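# Balance three balls in a covered pivoting tray

## Task

Get exactly one ball into each of the three seats of the tray that balances on one pivot beneath a transparent cover. Balls may be fed through the chutes in the cover's roof, but release each one only once its lowest point is at or below the chute's rim. Load the tray so it stays balanced, because an uneven load tips it at once and the balls roll away.

## Robot and tools

Robots: three arms, arm1, arm2 and arm3. Each is an i2rt Big YAM carrying a five-fingered right hand and a wrist camera (arm1_cam_wrist, arm2_cam_wrist, arm3_cam_wrist). There are also two fixed cameras, cam_high and cam_low.

Frame: one scene frame in metres, origin on the floor, +z up. Each base faces along its own +x. Bases (x, y, z; quat wxyz): arm1 +0.265 +0.575 +0.964 (+0.142, -0.003, +0.003, -0.990); arm2 -0.634 +1.157 +1.010 (+0.912, -0.006, +0.000, -0.410); arm3 -0.720 -0.328 +1.028 (+0.832, +0.007, -0.005, +0.555). Reach is about 1.07 m from the joint1 axis.

Hand point: it sits 0.045 m ahead of the palm and moves with it. Its +z runs along straight fingers, +y points out of the palm, and +x runs across the palm away from the thumb. Straight fingers extend 0.06 to 0.07 m past the point. A wrist bracket on the little-finger side sticks out and can strike things. With joints 1, 5 and 6 at 0 and the hand level and pointing forward, the palm faces down and the thumb is on the left. With joint6 near -1.3, the wrist camera is on top and its image is upright.

move: each arm gets its own object (arm1, arm2, arm3). Leave an arm out to give it no command. Inside one arm's object:
- joints: absolute targets by name. joint1_rad -2.879..2.879 (turns about the base, positive counter-clockwise seen from above). joint2_rad 0..3.141 (shoulder, raises then swings forward). joint3_rad 0..3.019 (elbow opening). joint4_rad -1.692..1.57 (positive tips the fingers up). joint5_rad -1.57..1.57 (positive to the arm's right). joint6_rad -2.094..2.094 (roll, positive clockwise seen from behind the hand). Each joint moves at its own pace, so the hand may sweep wide.
- Finger targets: hand_little, hand_ring, hand_middle, hand_index and hand_thumb_bend run from +1 (straight) to -1 (curled). hand_thumb_turn runs from +1 (beside the palm) to -1 (opposite the fingers). hand_force_limit (-1..1) sets the stopping force, from about 0 up to 10 N (15 N for the thumb). hand_speed (-0.96..1) sets finger speed; use -0.94 or below for a gentle grip. A finger motor starts only when its target changes by 0.002 or more. To tighten, raise the force limit and send a target closed further than the current reading.
- target: one list of 7 numbers [x, y, z, qw, qx, qy, qz]. This is an absolute pose of the hand point in the scene frame, metres plus a wxyz quaternion. The hand travels in a straight line from its current hand_target. speed is 0.002..4.3 m/s (default 0.25), and turning is capped at twice that in rad/s. When target is used, joints may contain only the hand_ keys listed above. All hand paths in one call finish together, or stop after 10 s. They do not avoid obstacles, may lag or overshoot, and may exceed speed when the arm is near straight.
- min_time_s: 0.1..8 s, the shortest time allowed for that arm's joint motions.
cameras: a list of names, "all", or []. A move with no arm parts returns the full state plus images.

wait: seconds 0..10. Nothing new is commanded, and the state is returned.
zoom_image: camera plus region [x0, y0, x1, y1] in pixels from the top-left, each side at most 504. Only cameras in the latest images can be zoomed.
show_instructions: shows the reference page (the five-finger hand).
finished_scene: optional scene 1. It is final, and the balls must stay in place afterwards.

Results: the "move" line lists the arms that were commanded. "as last shown" marks an uncommanded arm. hand is the measured hand-point pose, which is less accurate at long reach. hand_target is the pose implied by the held joint targets. A hand counts as done within 1 cm and 2 degrees. off_target means the arm is resting away from its goal and may still be pushing. time_out means a joint ran out of time; on_its_own then shows the target it still pursues. "joint command not followed" or "pose unreachable" means a safety check is blocking the motion; not_followed drops a hand target. hand_stopped_by has six words (little, ring, middle, index, thumb_bend, thumb_turn), each one of moving, target, force, stalled or fault. The *_load_n readings are fingertip forces in N, positive when pushed open; a dropped ball shows as the load falling to about 0. Joint velocities are in rad/s, and "within noise" means the arm is still. Joint torques are ordered by joint; numbers 3 and 4 wrap at ±28 N m. If a call is refused or a stop occurs, the later calls in that same reply are skipped.

Avoid: releasing a ball above a chute's rim, loading the tray unevenly, and any contact between arms. No reading reports arm contact, and a hard press ends the scene. Do not close one hand on another robot's fingers. Do not knock anything out of the work area, strike fixed things hard, or shove with force, since the arms keep pushing after contact. Avoid fast swings of a stretched arm, which can overshoot by about 30 degrees. Long holds or pushing at unreachable poses overheat the motors: a MOTOR HOT line is a warning, and an OVER-TEMPERATURE FAULT drops the arm; afterwards, resend any target marked limit_stop_at_motor_heat. Loose objects may sometimes be nudged by outside pushes.

Each tool is called after "Emit:" as name(argument=value, ...) on one line, values as JSON.

Reference images:

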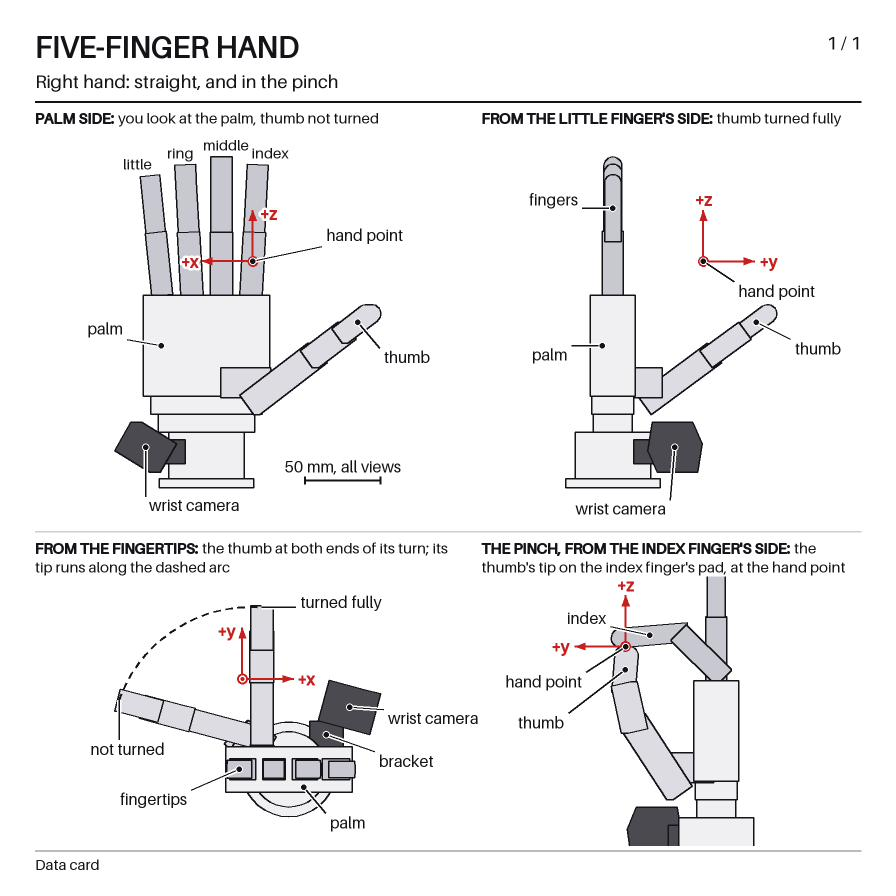

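## Session

Emit:
move()

Scene clock: 0.00 s.
Joint torques (N m): no reading
Heat: arm1: hottest joint6_rad 35 °C; arm2: hottest joint6_rad 34 °C; arm3: hottest joint2_rad 38 °C.
Joint velocities: within noise
arm1.joint_positions: joint1_rad=+0.214 joint2_rad=+0.614 joint3_rad=+1.405 joint4_rad=-1.478 joint5_rad=+0.239 joint6_rad=-0.916 hand_little=+1.000 hand_ring=+1.000 hand_middle=+1.000 hand_index=+1.000 hand_thumb_turn=+1.000 hand_thumb_bend=+1.000 hand_force_limit=+0.000 hand_speed=-0.800
arm1.joint_status: not commanded
arm1.hand_stopped_by: target,target,target,target,target,target
arm1.little_load_n: 0.0
arm1.ring_load_n: 0.0
arm1.middle_load_n: 0.0
arm1.index_load_n: 0.0
arm1.thumb_bend_load_n: 0.0
arm1.thumb_turn_load_n: -0.5
arm1.hand: x=+0.0752 y=+0.5520 z=+1.4319 quat_wxyz=(+0.418, -0.119, -0.890, +0.140) (m; scene frame)
arm1.hand_target: x=+0.0752 y=+0.5519 z=+1.4401 quat_wxyz=(+0.426, -0.119, -0.885, +0.145) (m; scene frame)
arm1.hand_status: not commanded
arm2.joint_positions: joint1_rad=-0.336 joint2_rad=+0.640 joint3_rad=+1.387 joint4_rad=-1.347 joint5_rad=-0.011 joint6_rad=-1.551 hand_little=+1.000 hand_ring=+1.000 hand_middle=+1.000 hand_index=+1.000 hand_thumb_turn=+1.000 hand_thumb_bend=+1.000 hand_force_limit=+0.000 hand_speed=-0.800
arm2.joint_status: not commanded
arm2.hand_stopped_by: target,target,target,target,target,target
arm2.little_load_n: 0.0
arm2.ring_load_n: 0.0
arm2.middle_load_n: 0.0
arm2.index_load_n: 0.0
arm2.thumb_bend_load_n: 0.5
arm2.thumb_turn_load_n: 0.0
arm2.hand: x=-0.5926 y=+0.9154 z=+1.5051 quat_wxyz=(+0.257, +0.731, -0.494, +0.394) (m; scene frame)
arm2.hand_target: x=-0.5929 y=+0.9164 z=+1.5132 quat_wxyz=(+0.262, +0.727, -0.492, +0.401) (m; scene frame)
arm2.hand_status: not commanded
arm3.joint_positions: joint1_rad=-0.381 joint2_rad=+0.617 joint3_rad=+1.427 joint4_rad=-1.287 joint5_rad=-0.093 joint6_rad=-1.285 hand_little=+1.000 hand_ring=+1.000 hand_middle=+1.000 hand_index=+1.000 hand_thumb_turn=+1.000 hand_thumb_bend=+1.000 hand_force_limit=+0.000 hand_speed=-0.800
arm3.joint_status: not commanded
arm3.hand_stopped_by: target,target,target,target,target,target
arm3.little_load_n: 0.0
arm3.ring_load_n: 0.0
arm3.middle_load_n: 0.0
arm3.index_load_n: 0.0
arm3.thumb_bend_load_n: 0.0
arm3.thumb_turn_load_n: -0.5
arm3.hand: x=-0.5335 y=-0.1909 z=+1.5457 quat_wxyz=(-0.308, +0.817, +0.235, +0.427) (m; scene frame)
arm3.hand_target: x=-0.5346 y=-0.1922 z=+1.5544 quat_wxyz=(-0.312, +0.812, +0.234, +0.435) (m; scene frame)
arm3.hand_status: not commanded
pictures: arm1_cam_wrist, arm2_cam_wrist, arm3_cam_wrist, cam_high, cam_low
Images, in order (width x height): arm1_cam_wrist 672x504, arm2_cam_wrist 672x504, arm3_cam_wrist 672x504, cam_high 896x504, cam_low 896x504.

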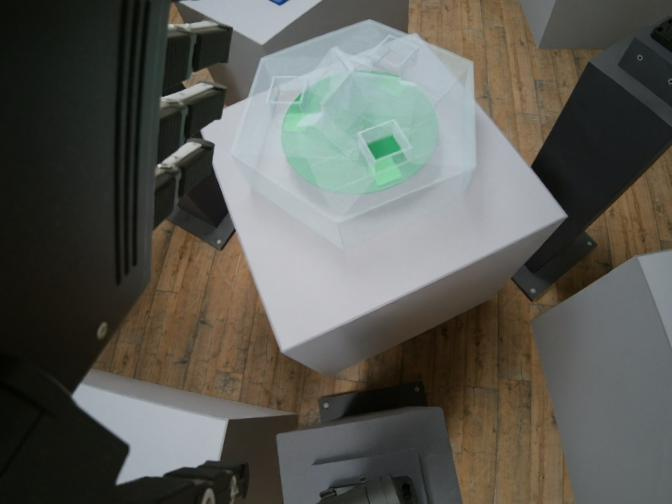

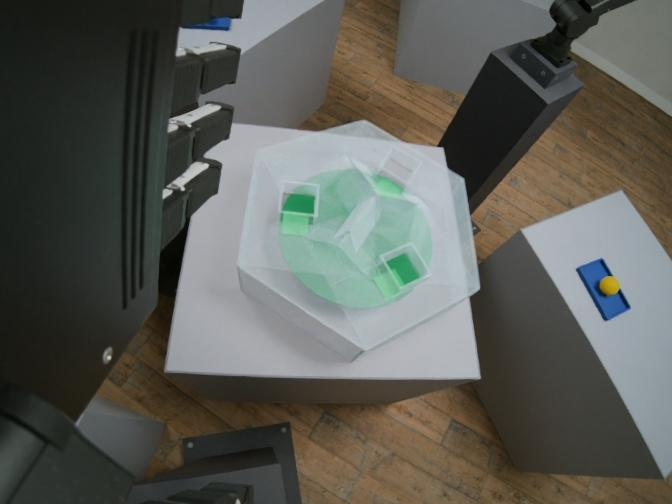

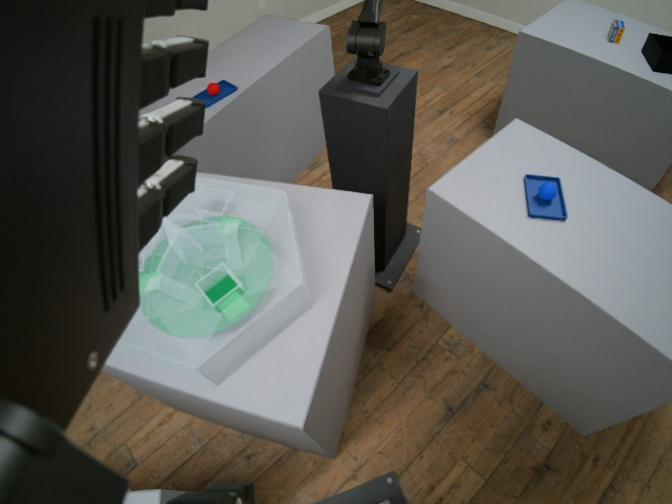

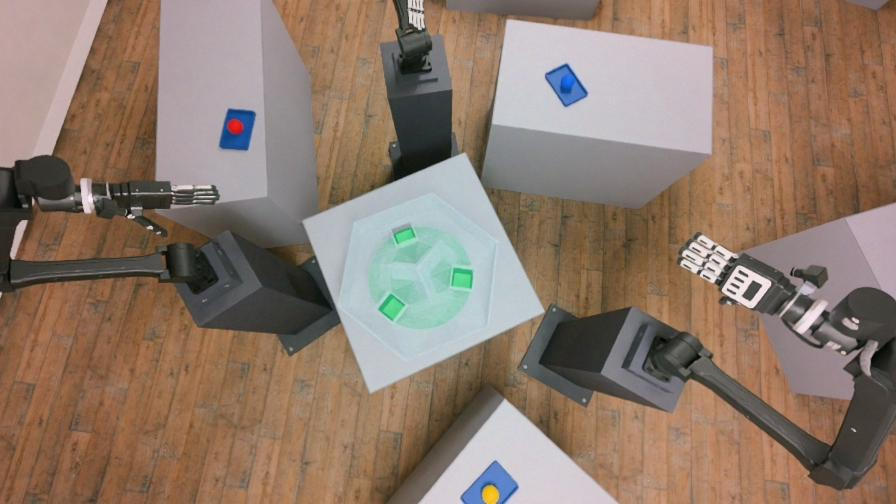

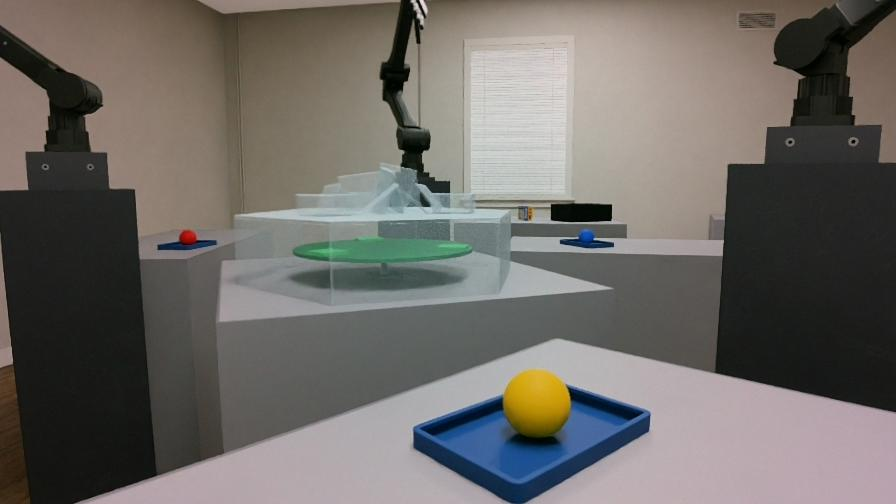

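Emit:
zoom_image(camera="arm1_cam_wrist", region=[220, 0, 500, 210])

Emit:
zoom_image(camera="arm2_cam_wrist", region=[220, 110, 500, 320])

Emit:
zoom_image(camera="arm3_cam_wrist", region=[130, 170, 410, 380])

Emit:
zoom_image(camera="cam_high", region=[320, 170, 560, 380])

Emit:
zoom_image(camera="cam_high", region=[160, 0, 440, 210])

Emit:
zoom_image(camera="cam_low", region=[220, 140, 640, 330])

Scaled by 1.800 from the camera's image (finer frame: 960x720).

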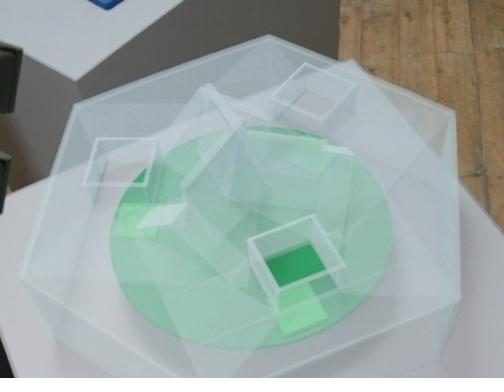

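Scaled by 1.800 from the camera's image (finer frame: 960x720).

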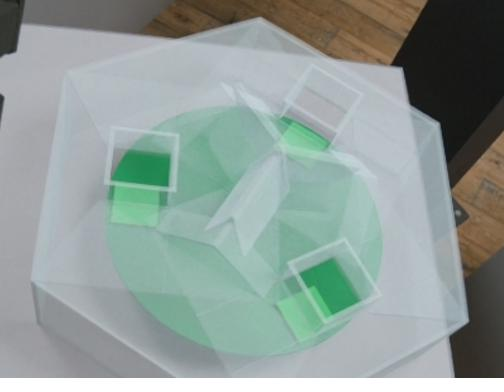

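Scaled by 1.800 from the camera's image (finer frame: 960x720).

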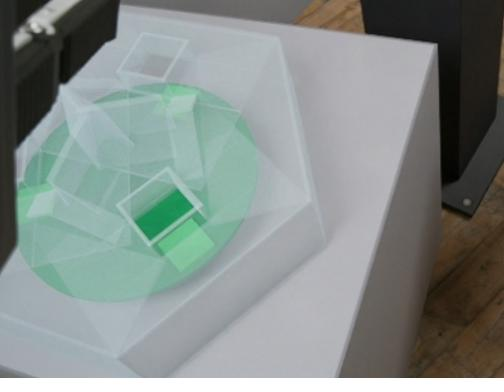

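Scaled by 2.100 from the camera's image (finer frame: 1280x720).

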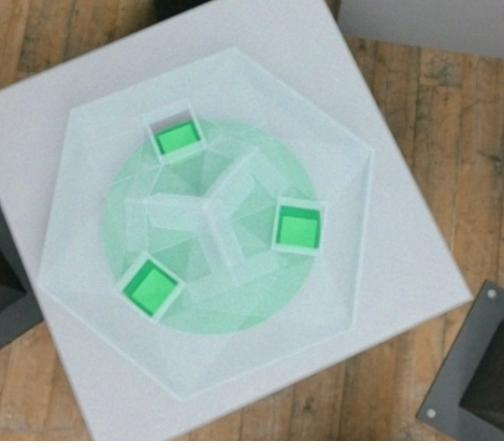

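Scaled by 1.800 from the camera's image (finer frame: 1280x720).

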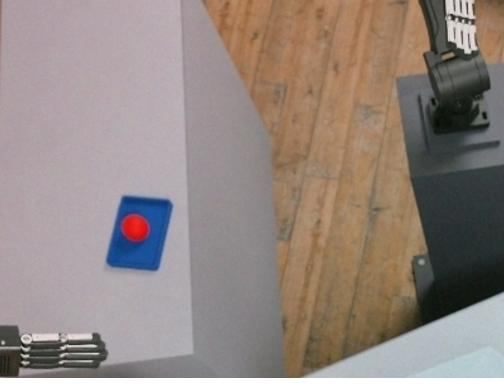

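Scaled by 1.200 from the camera's image (finer frame: 1280x720).

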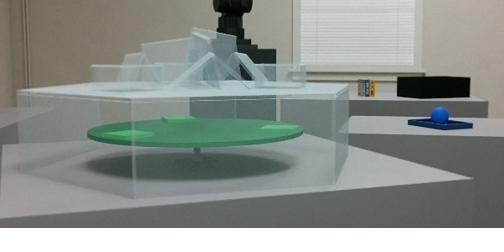

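Emit:
move(arm1={"joints": {"joint1_rad": 1.39, "joint4_rad": -1.4, "joint5_rad": 0, "joint6_rad": 0, "hand_speed": 0.0, "hand_thumb_turn": -1, "hand_ring": -1, "hand_little": -1}, "min_time_s": 2.5}, arm2={"joints": {"joint1_rad": 0.88, "joint4_rad": -1.4, "joint5_rad": 0, "joint6_rad": 0, "hand_speed": 0.0, "hand_thumb_turn": -1, "hand_ring": -1, "hand_little": -1}, "min_time_s": 2.5}, arm3={"joints": {"joint1_rad": 1.21, "joint4_rad": -1.4, "joint5_rad": 0, "joint6_rad": 0, "hand_speed": 0.0, "hand_thumb_turn": -1, "hand_ring": -1, "hand_little": -1}, "min_time_s": 2.5}, cameras=["arm1_cam_wrist", "arm2_cam_wrist", "arm3_cam_wrist", "cam_high"])

Scene clock: 215.53 s.
Joint torques (N m): arm1=[1.38 1.2 7.73 2.7 -0.02 0.04] | arm2=[1.55 0.91 9.13 1.66 0.14 0.07] | arm3=[1.67 2.26 8.84 1.22 0.09 0.19]
Heat: arm1: hottest joint3_rad 37 °C; arm2: hottest joint3_rad 38 °C; arm3: hottest joint3_rad 41 °C.
move: arm1 done; arm2 done; arm3 done
Joint velocities: within noise
arm1.joint_positions: joint1_rad=+1.389 joint2_rad=+0.614 joint3_rad=+1.405 joint4_rad=-1.419 joint5_rad=+0.003 joint6_rad=-0.011 hand_little=-1.000 hand_ring=-1.000 hand_middle=+1.000 hand_index=+1.000 hand_thumb_turn=-1.000 hand_thumb_bend=+1.000 hand_force_limit=+0.000 hand_speed=+0.000
arm1.joint_status: all done
arm1.hand_stopped_by: target,target,target,target,target,target
arm1.little_load_n: 0.0
arm1.ring_load_n: 0.0
arm1.middle_load_n: 0.0
arm1.index_load_n: 0.0
arm1.thumb_bend_load_n: 0.0
arm1.thumb_turn_load_n: 0.0
arm1.hand: x=+0.3180 y=+0.3750 z=+1.4320 quat_wxyz=(-0.017, +0.052, -0.891, +0.451)
arm1.hand_target: x=+0.3213 y=+0.3726 z=+1.4435 quat_wxyz=(-0.023, +0.051, -0.883, +0.467)
arm1.hand_status: not commanded
arm2.joint_positions: joint1_rad=+0.876 joint2_rad=+0.640 joint3_rad=+1.387 joint4_rad=-1.390 joint5_rad=-0.004 joint6_rad=-0.013 hand_little=-1.000 hand_ring=-1.000 hand_middle=+1.000 hand_index=+1.000 hand_thumb_turn=-1.000 hand_thumb_bend=+1.000 hand_force_limit=+0.000 hand_speed=+0.000
arm2.joint_status: all done
arm2.hand_stopped_by: target,target,target,target,target,target
arm2.little_load_n: 0.0
arm2.ring_load_n: 0.0
arm2.middle_load_n: 0.0
arm2.index_load_n: 0.0
arm2.thumb_bend_load_n: 0.0
arm2.thumb_turn_load_n: 0.0
arm2.hand: x=-0.4157 y=+1.1986 z=+1.4701 quat_wxyz=(-0.316, +0.649, -0.617, +0.314)
arm2.hand_target: x=-0.4188 y=+1.2014 z=+1.4757 quat_wxyz=(-0.321, +0.647, -0.617, +0.313)
arm2.hand_status: not commanded
arm3.joint_positions: joint1_rad=+1.201 joint2_rad=+0.617 joint3_rad=+1.427 joint4_rad=-1.390 joint5_rad=-0.010 joint6_rad=-0.015 hand_little=-1.000 hand_ring=-1.000 hand_middle=+1.000 hand_index=+1.000 hand_thumb_turn=-1.000 hand_thumb_bend=+1.000 hand_force_limit=+0.000 hand_speed=+0.000
arm3.joint_status: all done
arm3.hand_stopped_by: target,target,target,target,target,target
arm3.little_load_n: 0.0
arm3.ring_load_n: 0.5
arm3.middle_load_n: 0.0
arm3.index_load_n: 0.0
arm3.thumb_bend_load_n: 0.0
arm3.thumb_turn_load_n: 0.0
arm3.hand: x=-0.8915 y=-0.2164 z=+1.5136 quat_wxyz=(-0.444, +0.802, +0.355, -0.184)
arm3.hand_target: x=-0.8903 y=-0.2205 z=+1.5194 quat_wxyz=(-0.445, +0.802, +0.351, -0.189)
arm3.hand_status: not commanded
Images, in order (width x height): arm1_cam_wrist 672x504, arm2_cam_wrist 672x504, arm3_cam_wrist 672x504, cam_high 896x504.

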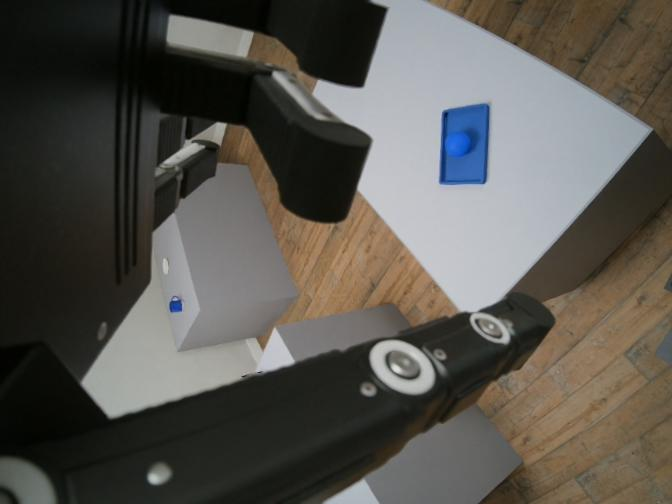

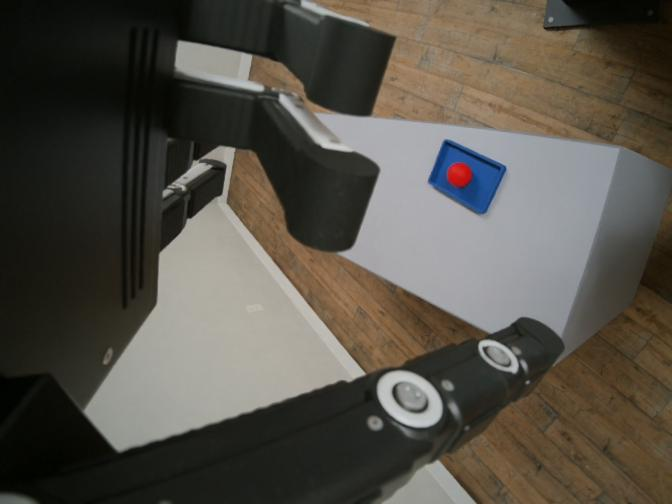

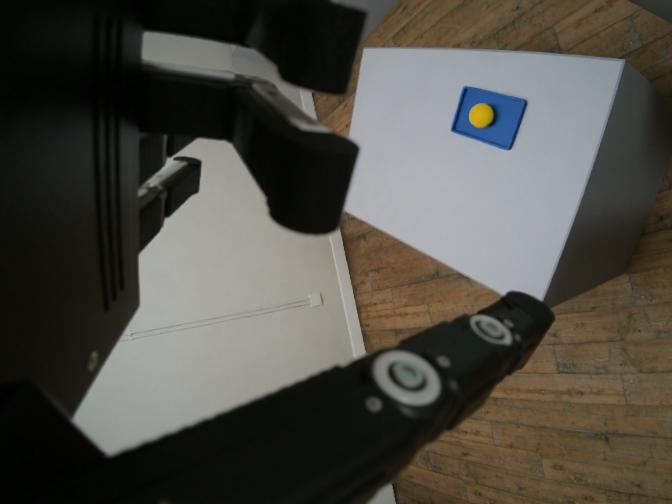

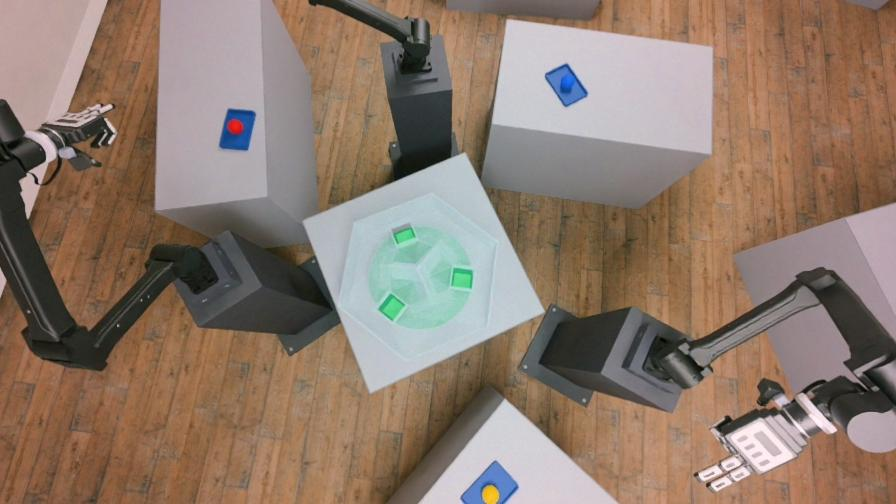

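Emit:
move(arm1={"target": [0.413, 0.031, 0.90, 0.0566, -0.0980, 0.8604, -0.4968], "speed": 0.3}, arm2={"target": [-0.116, 1.318, 0.90, 0.3914, -0.6779, 0.5389, -0.3112], "speed": 0.3}, arm3={"target": [-1.205, 0.089, 0.91, 0.4604, -0.7973, -0.3384, 0.1954], "speed": 0.3}, cameras=["arm1_cam_wrist", "arm2_cam_wrist", "arm3_cam_wrist", "cam_high", "cam_low"])

Scene clock: 269.63 s.
Joint torques (N m): arm1=[0.97 -12.4 6.43 2.63 -0.08 -0.17] | arm2=[1.61 -11.93 5.08 2.91 -0.16 -0.17] | arm3=[1.61 -13.98 7.13 2.29 0.1 0.19]
Heat: arm1: hottest joint3_rad 37 °C; arm2: hottest joint3_rad 38 °C; arm3: hottest joint3_rad 41 °C.
move: arm1 off_target; arm2 off_target; arm3 off_target
Joint velocities: arm1=[within noise] | arm2=[within noise] | arm3=[-0.005 -0.005 -0.007 -0.002 -0.154 -0.037]
arm1.joint_positions: joint1_rad=+1.483 joint2_rad=+1.878 joint3_rad=+0.704 joint4_rad=+0.595 joint5_rad=-0.016 joint6_rad=+0.007 hand_little=-1.000 hand_ring=-1.000 hand_middle=+1.000 hand_index=+1.000 hand_thumb_turn=-1.000 hand_thumb_bend=+1.000 hand_force_limit=+0.000 hand_speed=+0.000
arm1.joint_status: not commanded
arm1.hand_stopped_by: target,target,target,target,target,target
arm1.little_load_n: 0.0
arm1.ring_load_n: 0.0
arm1.middle_load_n: 0.0
arm1.index_load_n: 0.0
arm1.thumb_bend_load_n: 0.0
arm1.thumb_turn_load_n: 0.5
arm1.hand: x=+0.4033 y=+0.0524 z=+0.8824 quat_wxyz=(-0.053, +0.089, -0.877, +0.470)
arm1.hand_target: x=+0.4139 y=+0.0351 z=+0.8968 quat_wxyz=(-0.056, +0.099, -0.863, +0.491)
arm1.hand_status: off_target (0.029 m and 3.8 deg from the pose sent, 0.641 m and 9.4 deg at the start)
arm2.joint_positions: joint1_rad=+1.083 joint2_rad=+1.987 joint3_rad=+0.659 joint4_rad=+0.770 joint5_rad=+0.024 joint6_rad=+0.033 hand_little=-1.000 hand_ring=-1.000 hand_middle=+1.000 hand_index=+1.000 hand_thumb_turn=-1.000 hand_thumb_bend=+1.000 hand_force_limit=+0.000 hand_speed=+0.000
arm2.joint_status: not commanded
arm2.hand_stopped_by: target,target,target,target,target,target
arm2.little_load_n: 0.0
arm2.ring_load_n: 0.0
arm2.middle_load_n: 0.0
arm2.index_load_n: 0.0
arm2.thumb_bend_load_n: 0.0
arm2.thumb_turn_load_n: 0.0
arm2.hand: x=-0.1303 y=+1.3066 z=+0.8919 quat_wxyz=(-0.375, +0.678, -0.555, +0.303)
arm2.hand_target: x=-0.1196 y=+1.3177 z=+0.8974 quat_wxyz=(-0.387, +0.680, -0.540, +0.309)
arm2.hand_status: off_target (0.020 m and 2.8 deg from the pose sent, 0.655 m and 12.9 deg at the start)
arm3.joint_positions: joint1_rad=+1.202 joint2_rad=+2.137 joint3_rad=+0.954 joint4_rad=+0.599 joint5_rad=+0.002 joint6_rad=+0.005 hand_little=-1.000 hand_ring=-1.000 hand_middle=+1.000 hand_index=+1.000 hand_thumb_turn=-1.000 hand_thumb_bend=+1.000 hand_force_limit=+0.000 hand_speed=+0.000
arm3.joint_status: not commanded
arm3.hand_stopped_by: target,target,target,target,target,target
arm3.little_load_n: 0.0
arm3.ring_load_n: 0.0
arm3.middle_load_n: 0.0
arm3.index_load_n: 0.0
arm3.thumb_bend_load_n: 0.0
arm3.thumb_turn_load_n: 0.0
arm3.hand: x=-1.1873 y=+0.0794 z=+0.8965 quat_wxyz=(-0.443, +0.807, +0.345, -0.183)
arm3.hand_target: x=-1.2039 y=+0.0852 z=+0.9066 quat_wxyz=(-0.456, +0.799, +0.340, -0.194)
arm3.hand_status: off_target (0.024 m and 2.8 deg from the pose sent, 0.746 m and 3.1 deg at the start)
Images, in order (width x height): arm1_cam_wrist 672x504, arm2_cam_wrist 672x504, arm3_cam_wrist 672x504, cam_high 896x504, cam_low 896x504.

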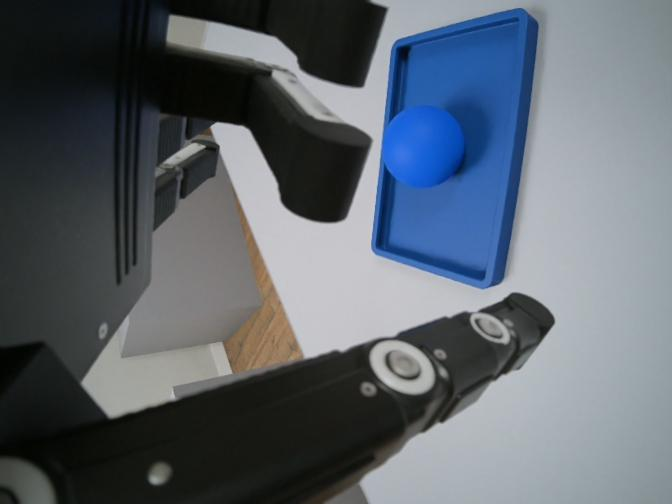

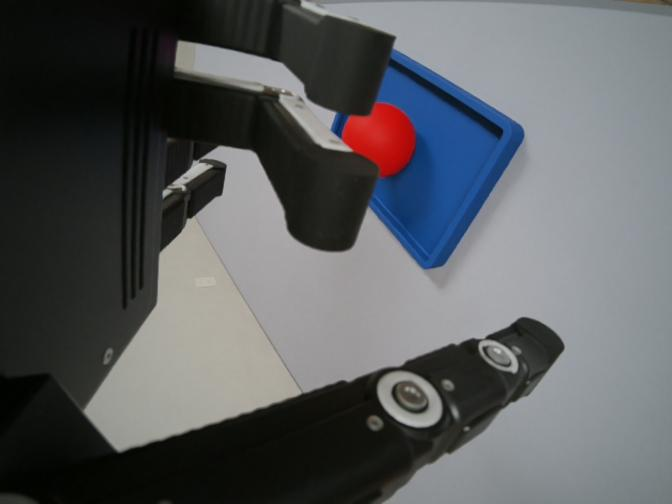

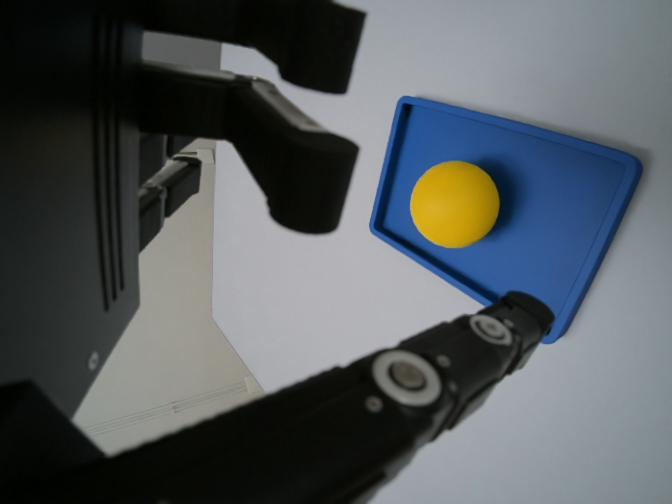

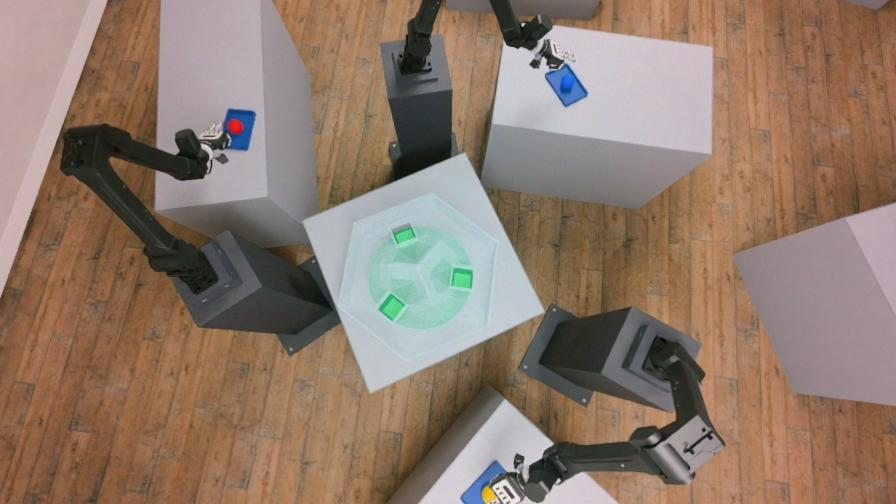

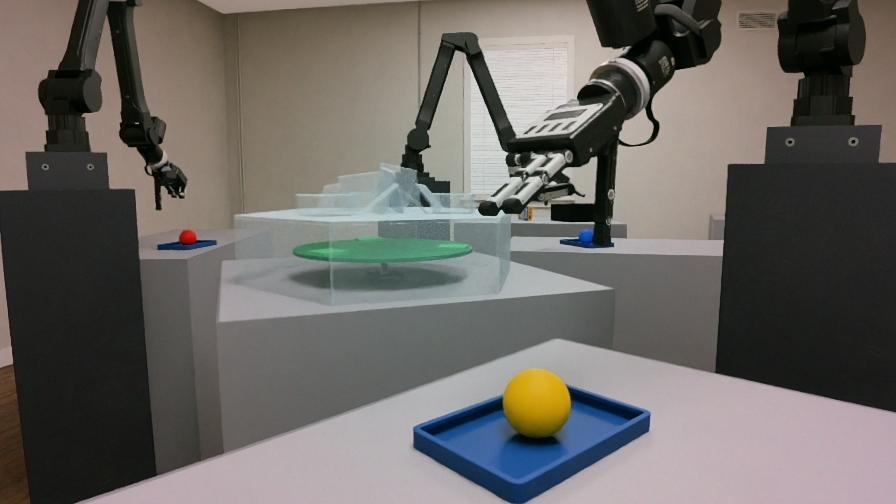

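Emit:
move(arm1={"target": [0.438, -0.060, 0.842, 0.0566, -0.0980, 0.8604, -0.4968], "speed": 0.2}, arm2={"target": [0.003, 1.362, 0.848, 0.3914, -0.6779, 0.5389, -0.3112], "speed": 0.2}, arm3={"target": [-1.264, 0.107, 0.8485, 0.4604, -0.7973, -0.3384, 0.1954], "speed": 0.2}, cameras=["arm1_cam_wrist", "arm2_cam_wrist", "arm3_cam_wrist"])

Scene clock: 337.53 s.
Joint torques (N m): arm1=[1.49 -16.56 7.04 1.96 0.24 -0.09] | arm2=[1.61 -15.09 6.86 1.76 0.17 -0.05] | arm3=[1.44 -14.97 7.43 1.94 0.11 0.2]
Heat: arm1: hottest joint3_rad 37 °C; arm2: hottest joint3_rad 35 °C; arm3: hottest joint2_rad 38 °C.
move: arm1 off_target; arm2 off_target; arm3 off_target
Joint velocities: within noise
arm1.joint_positions: joint1_rad=+1.492 joint2_rad=+2.146 joint3_rad=+1.005 joint4_rad=+0.602 joint5_rad=-0.013 joint6_rad=+0.007 hand_little=-1.000 hand_ring=-1.000 hand_middle=+1.000 hand_index=+1.000 hand_thumb_turn=-1.000 hand_thumb_bend=+1.000 hand_force_limit=+0.000 hand_speed=+0.000
arm1.joint_status: not commanded
arm1.hand_stopped_by: target,target,target,target,target,target
arm1.little_load_n: 0.0
arm1.ring_load_n: 0.0
arm1.middle_load_n: 0.0
arm1.index_load_n: 0.0
arm1.thumb_bend_load_n: 0.0
arm1.thumb_turn_load_n: 0.0
arm1.hand: x=+0.4283 y=-0.0469 z=+0.8346 quat_wxyz=(-0.055, +0.091, -0.867, +0.487)
arm1.hand_target: x=+0.4379 y=-0.0585 z=+0.8402 quat_wxyz=(-0.056, +0.098, -0.861, +0.496)
arm1.hand_status: off_target (0.018 m and 1.5 deg from the pose sent, 0.124 m and 3.8 deg at the start)
arm2.joint_positions: joint1_rad=+1.107 joint2_rad=+2.238 joint3_rad=+1.065 joint4_rad=+0.664 joint5_rad=+0.035 joint6_rad=+0.033 hand_little=-1.000 hand_ring=-1.000 hand_middle=+1.000 hand_index=+1.000 hand_thumb_turn=-1.000 hand_thumb_bend=+1.000 hand_force_limit=+0.000 hand_speed=+0.000
arm2.joint_status: not commanded
arm2.hand_stopped_by: target,target,target,target,target,target
arm2.little_load_n: 0.0
arm2.ring_load_n: 0.0
arm2.middle_load_n: 0.0
arm2.index_load_n: 0.0
arm2.thumb_bend_load_n: 0.0
arm2.thumb_turn_load_n: 0.0
arm2.hand: x=-0.0004 y=+1.3525 z=+0.8555 quat_wxyz=(-0.393, +0.673, -0.542, +0.314)
arm2.hand_target: x=+0.0027 y=+1.3628 z=+0.8478 quat_wxyz=(-0.392, +0.678, -0.538, +0.311)
arm2.hand_status: off_target (0.013 m and 0.8 deg from the pose sent, 0.151 m and 2.8 deg at the start)
arm3.joint_positions: joint1_rad=+1.251 joint2_rad=+2.336 joint3_rad=+1.172 joint4_rad=+0.612 joint5_rad=+0.045 joint6_rad=+0.028 hand_little=-1.000 hand_ring=-1.000 hand_middle=+1.000 hand_index=+1.000 hand_thumb_turn=-1.000 hand_thumb_bend=+1.000 hand_force_limit=+0.000 hand_speed=+0.000
arm3.joint_status: not commanded
arm3.hand_stopped_by: target,target,target,target,target,target
arm3.little_load_n: 0.0
arm3.ring_load_n: 0.0
arm3.middle_load_n: 0.0
arm3.index_load_n: 0.0
arm3.thumb_bend_load_n: 0.0
arm3.thumb_turn_load_n: 0.0
arm3.hand: x=-1.2510 y=+0.1045 z=+0.8483 quat_wxyz=(-0.456, +0.800, +0.343, -0.187)
arm3.hand_target: x=-1.2630 y=+0.1067 z=+0.8477 quat_wxyz=(-0.460, +0.797, +0.338, -0.195)
arm3.hand_status: off_target (0.013 m and 1.2 deg from the pose sent, 0.095 m and 2.8 deg at the start)
Images, in order (width x height): arm1_cam_wrist 672x504, arm2_cam_wrist 672x504, arm3_cam_wrist 672x504.

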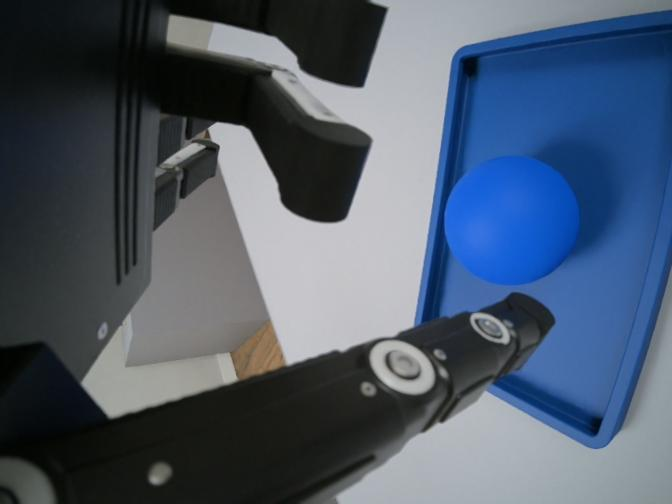

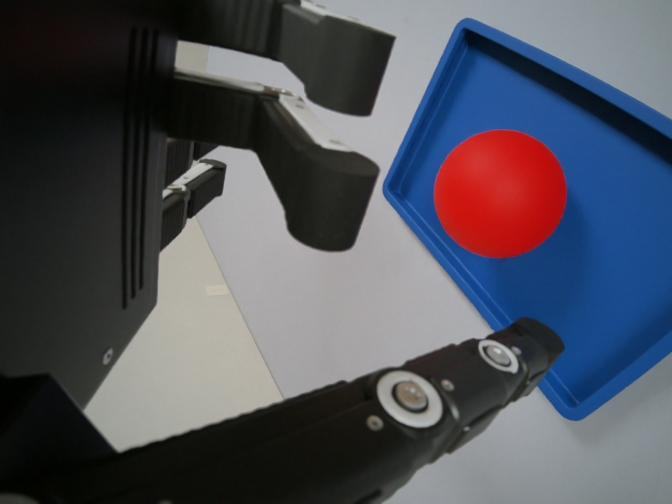

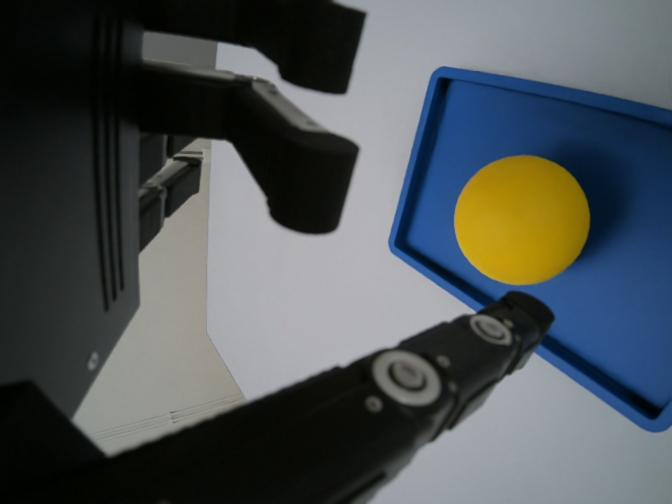

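Emit:
move(arm1={"target": [0.442, -0.0554, 0.7544, 0.0566, -0.0980, 0.8604, -0.4968], "speed": 0.08, "joints": {"hand_thumb_bend": 0.8, "hand_index": 0.6, "hand_middle": 0.6}}, arm2={"target": [0.0087, 1.3593, 0.7635, 0.3914, -0.6779, 0.5389, -0.3112], "speed": 0.08, "joints": {"hand_thumb_bend": 0.8, "hand_index": 0.6, "hand_middle": 0.6}}, arm3={"target": [-1.2593, 0.1001, 0.7622, 0.4604, -0.7973, -0.3384, 0.1954], "speed": 0.08, "joints": {"hand_thumb_bend": 0.8, "hand_index": 0.6, "hand_middle": 0.6}}, cameras=["arm1_cam_wrist", "arm2_cam_wrist", "arm3_cam_wrist"])

Scene clock: 385.97 s.
Joint torques (N m): arm1=[1.49 -16.5 5.42 2.97 0.2 -0.1] | arm2=[0.97 -15.97 5.56 2.85 -0.05 -0.08] | arm3=[1.61 -15.56 5.96 2.32 0.11 0.19]
Heat: arm1: hottest joint3_rad 37 °C; arm2: hottest joint3_rad 35 °C; arm3: hottest joint2_rad 41 °C.
move: arm1 off_target; arm2 off_target; arm3 off_target
Joint velocities: within noise
arm1.joint_positions: joint1_rad=+1.503 joint2_rad=+2.365 joint3_rad=+1.068 joint4_rad=+0.742 joint5_rad=-0.003 joint6_rad=+0.007 hand_little=-1.000 hand_ring=-1.000 hand_middle=+0.600 hand_index=+0.600 hand_thumb_turn=-1.000 hand_thumb_bend=+0.800 hand_force_limit=+0.000 hand_speed=+0.000
arm1.joint_status: all done
arm1.hand_stopped_by: target,target,target,target,target,target
arm1.little_load_n: 0.0
arm1.ring_load_n: 0.0
arm1.middle_load_n: 0.0
arm1.index_load_n: 0.0
arm1.thumb_bend_load_n: 0.0
arm1.thumb_turn_load_n: 0.0
arm1.hand: x=+0.4317 y=-0.0409 z=+0.7466 quat_wxyz=(-0.053, +0.094, -0.871, +0.480)
arm1.hand_target: x=+0.4421 y=-0.0545 z=+0.7552 quat_wxyz=(-0.057, +0.098, -0.860, +0.497)
arm1.hand_status: off_target (0.019 m and 2.3 deg from the pose sent, 0.082 m and 1.5 deg at the start)
arm2.joint_positions: joint1_rad=+1.107 joint2_rad=+2.455 joint3_rad=+1.168 joint4_rad=+0.751 joint5_rad=+0.035 joint6_rad=+0.033 hand_little=-1.000 hand_ring=-1.000 hand_middle=+0.600 hand_index=+0.600 hand_thumb_turn=-1.000 hand_thumb_bend=+0.800 hand_force_limit=+0.000 hand_speed=+0.000
arm2.joint_status: all done
arm2.hand_stopped_by: target,target,target,target,target,target
arm2.little_load_n: 0.0
arm2.ring_load_n: 0.0
arm2.middle_load_n: 0.0
arm2.index_load_n: 0.0
arm2.thumb_bend_load_n: 0.0
arm2.thumb_turn_load_n: 0.0
arm2.hand: x=+0.0015 y=+1.3522 z=+0.7680 quat_wxyz=(-0.384, +0.678, -0.546, +0.308)
arm2.hand_target: x=+0.0072 y=+1.3589 z=+0.7635 quat_wxyz=(-0.391, +0.678, -0.539, +0.311)
arm2.hand_status: off_target (0.011 m and 1.2 deg from the pose sent, 0.093 m and 0.8 deg at the start)
arm3.joint_positions: joint1_rad=+1.256 joint2_rad=+2.540 joint3_rad=+1.247 joint4_rad=+0.733 joint5_rad=+0.050 joint6_rad=+0.031 hand_little=-1.000 hand_ring=-1.000 hand_middle=+0.600 hand_index=+0.600 hand_thumb_turn=-1.000 hand_thumb_bend=+0.800 hand_force_limit=+0.000 hand_speed=+0.000
arm3.joint_status: all done
arm3.hand_stopped_by: target,target,target,target,target,target
arm3.little_load_n: 0.0
arm3.ring_load_n: 0.0
arm3.middle_load_n: 0.0
arm3.index_load_n: 0.0
arm3.thumb_bend_load_n: 0.0
arm3.thumb_turn_load_n: 0.0
arm3.hand: x=-1.2461 y=+0.0987 z=+0.7624 quat_wxyz=(-0.453, +0.802, +0.343, -0.186)
arm3.hand_target: x=-1.2580 y=+0.0989 z=+0.7620 quat_wxyz=(-0.460, +0.797, +0.339, -0.195)
arm3.hand_status: off_target (0.013 m and 1.6 deg from the pose sent, 0.087 m and 1.2 deg at the start)
Images, in order (width x height): arm1_cam_wrist 672x504, arm2_cam_wrist 672x504, arm3_cam_wrist 672x504.

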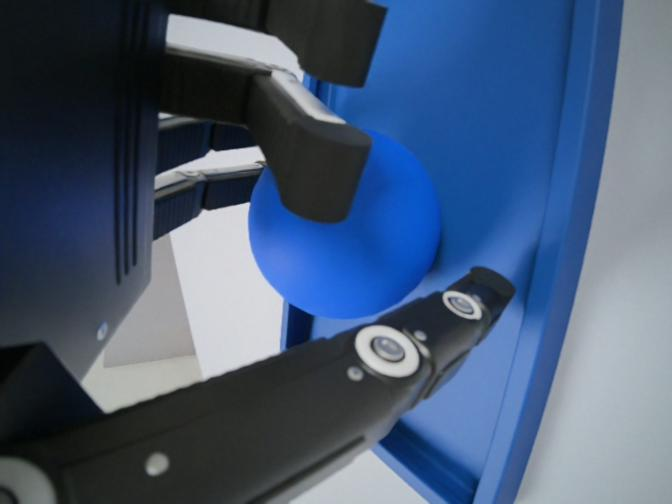

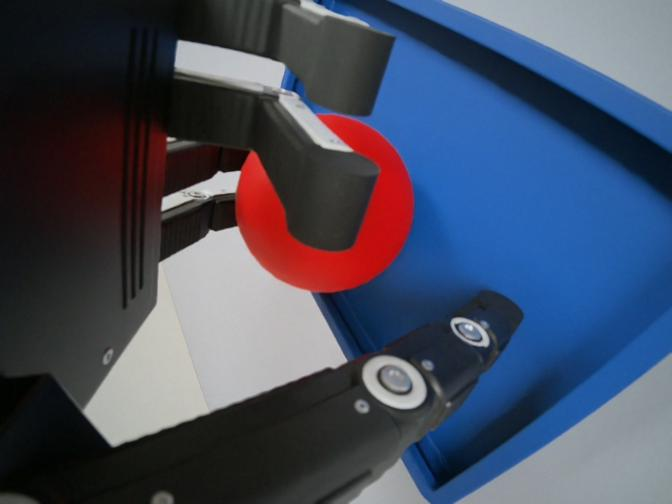

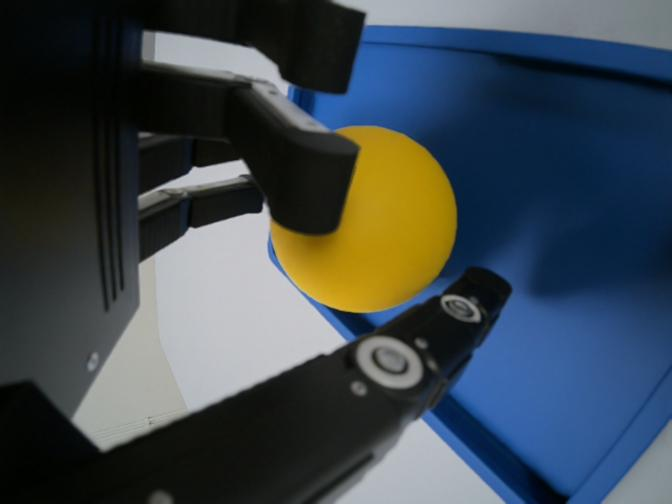

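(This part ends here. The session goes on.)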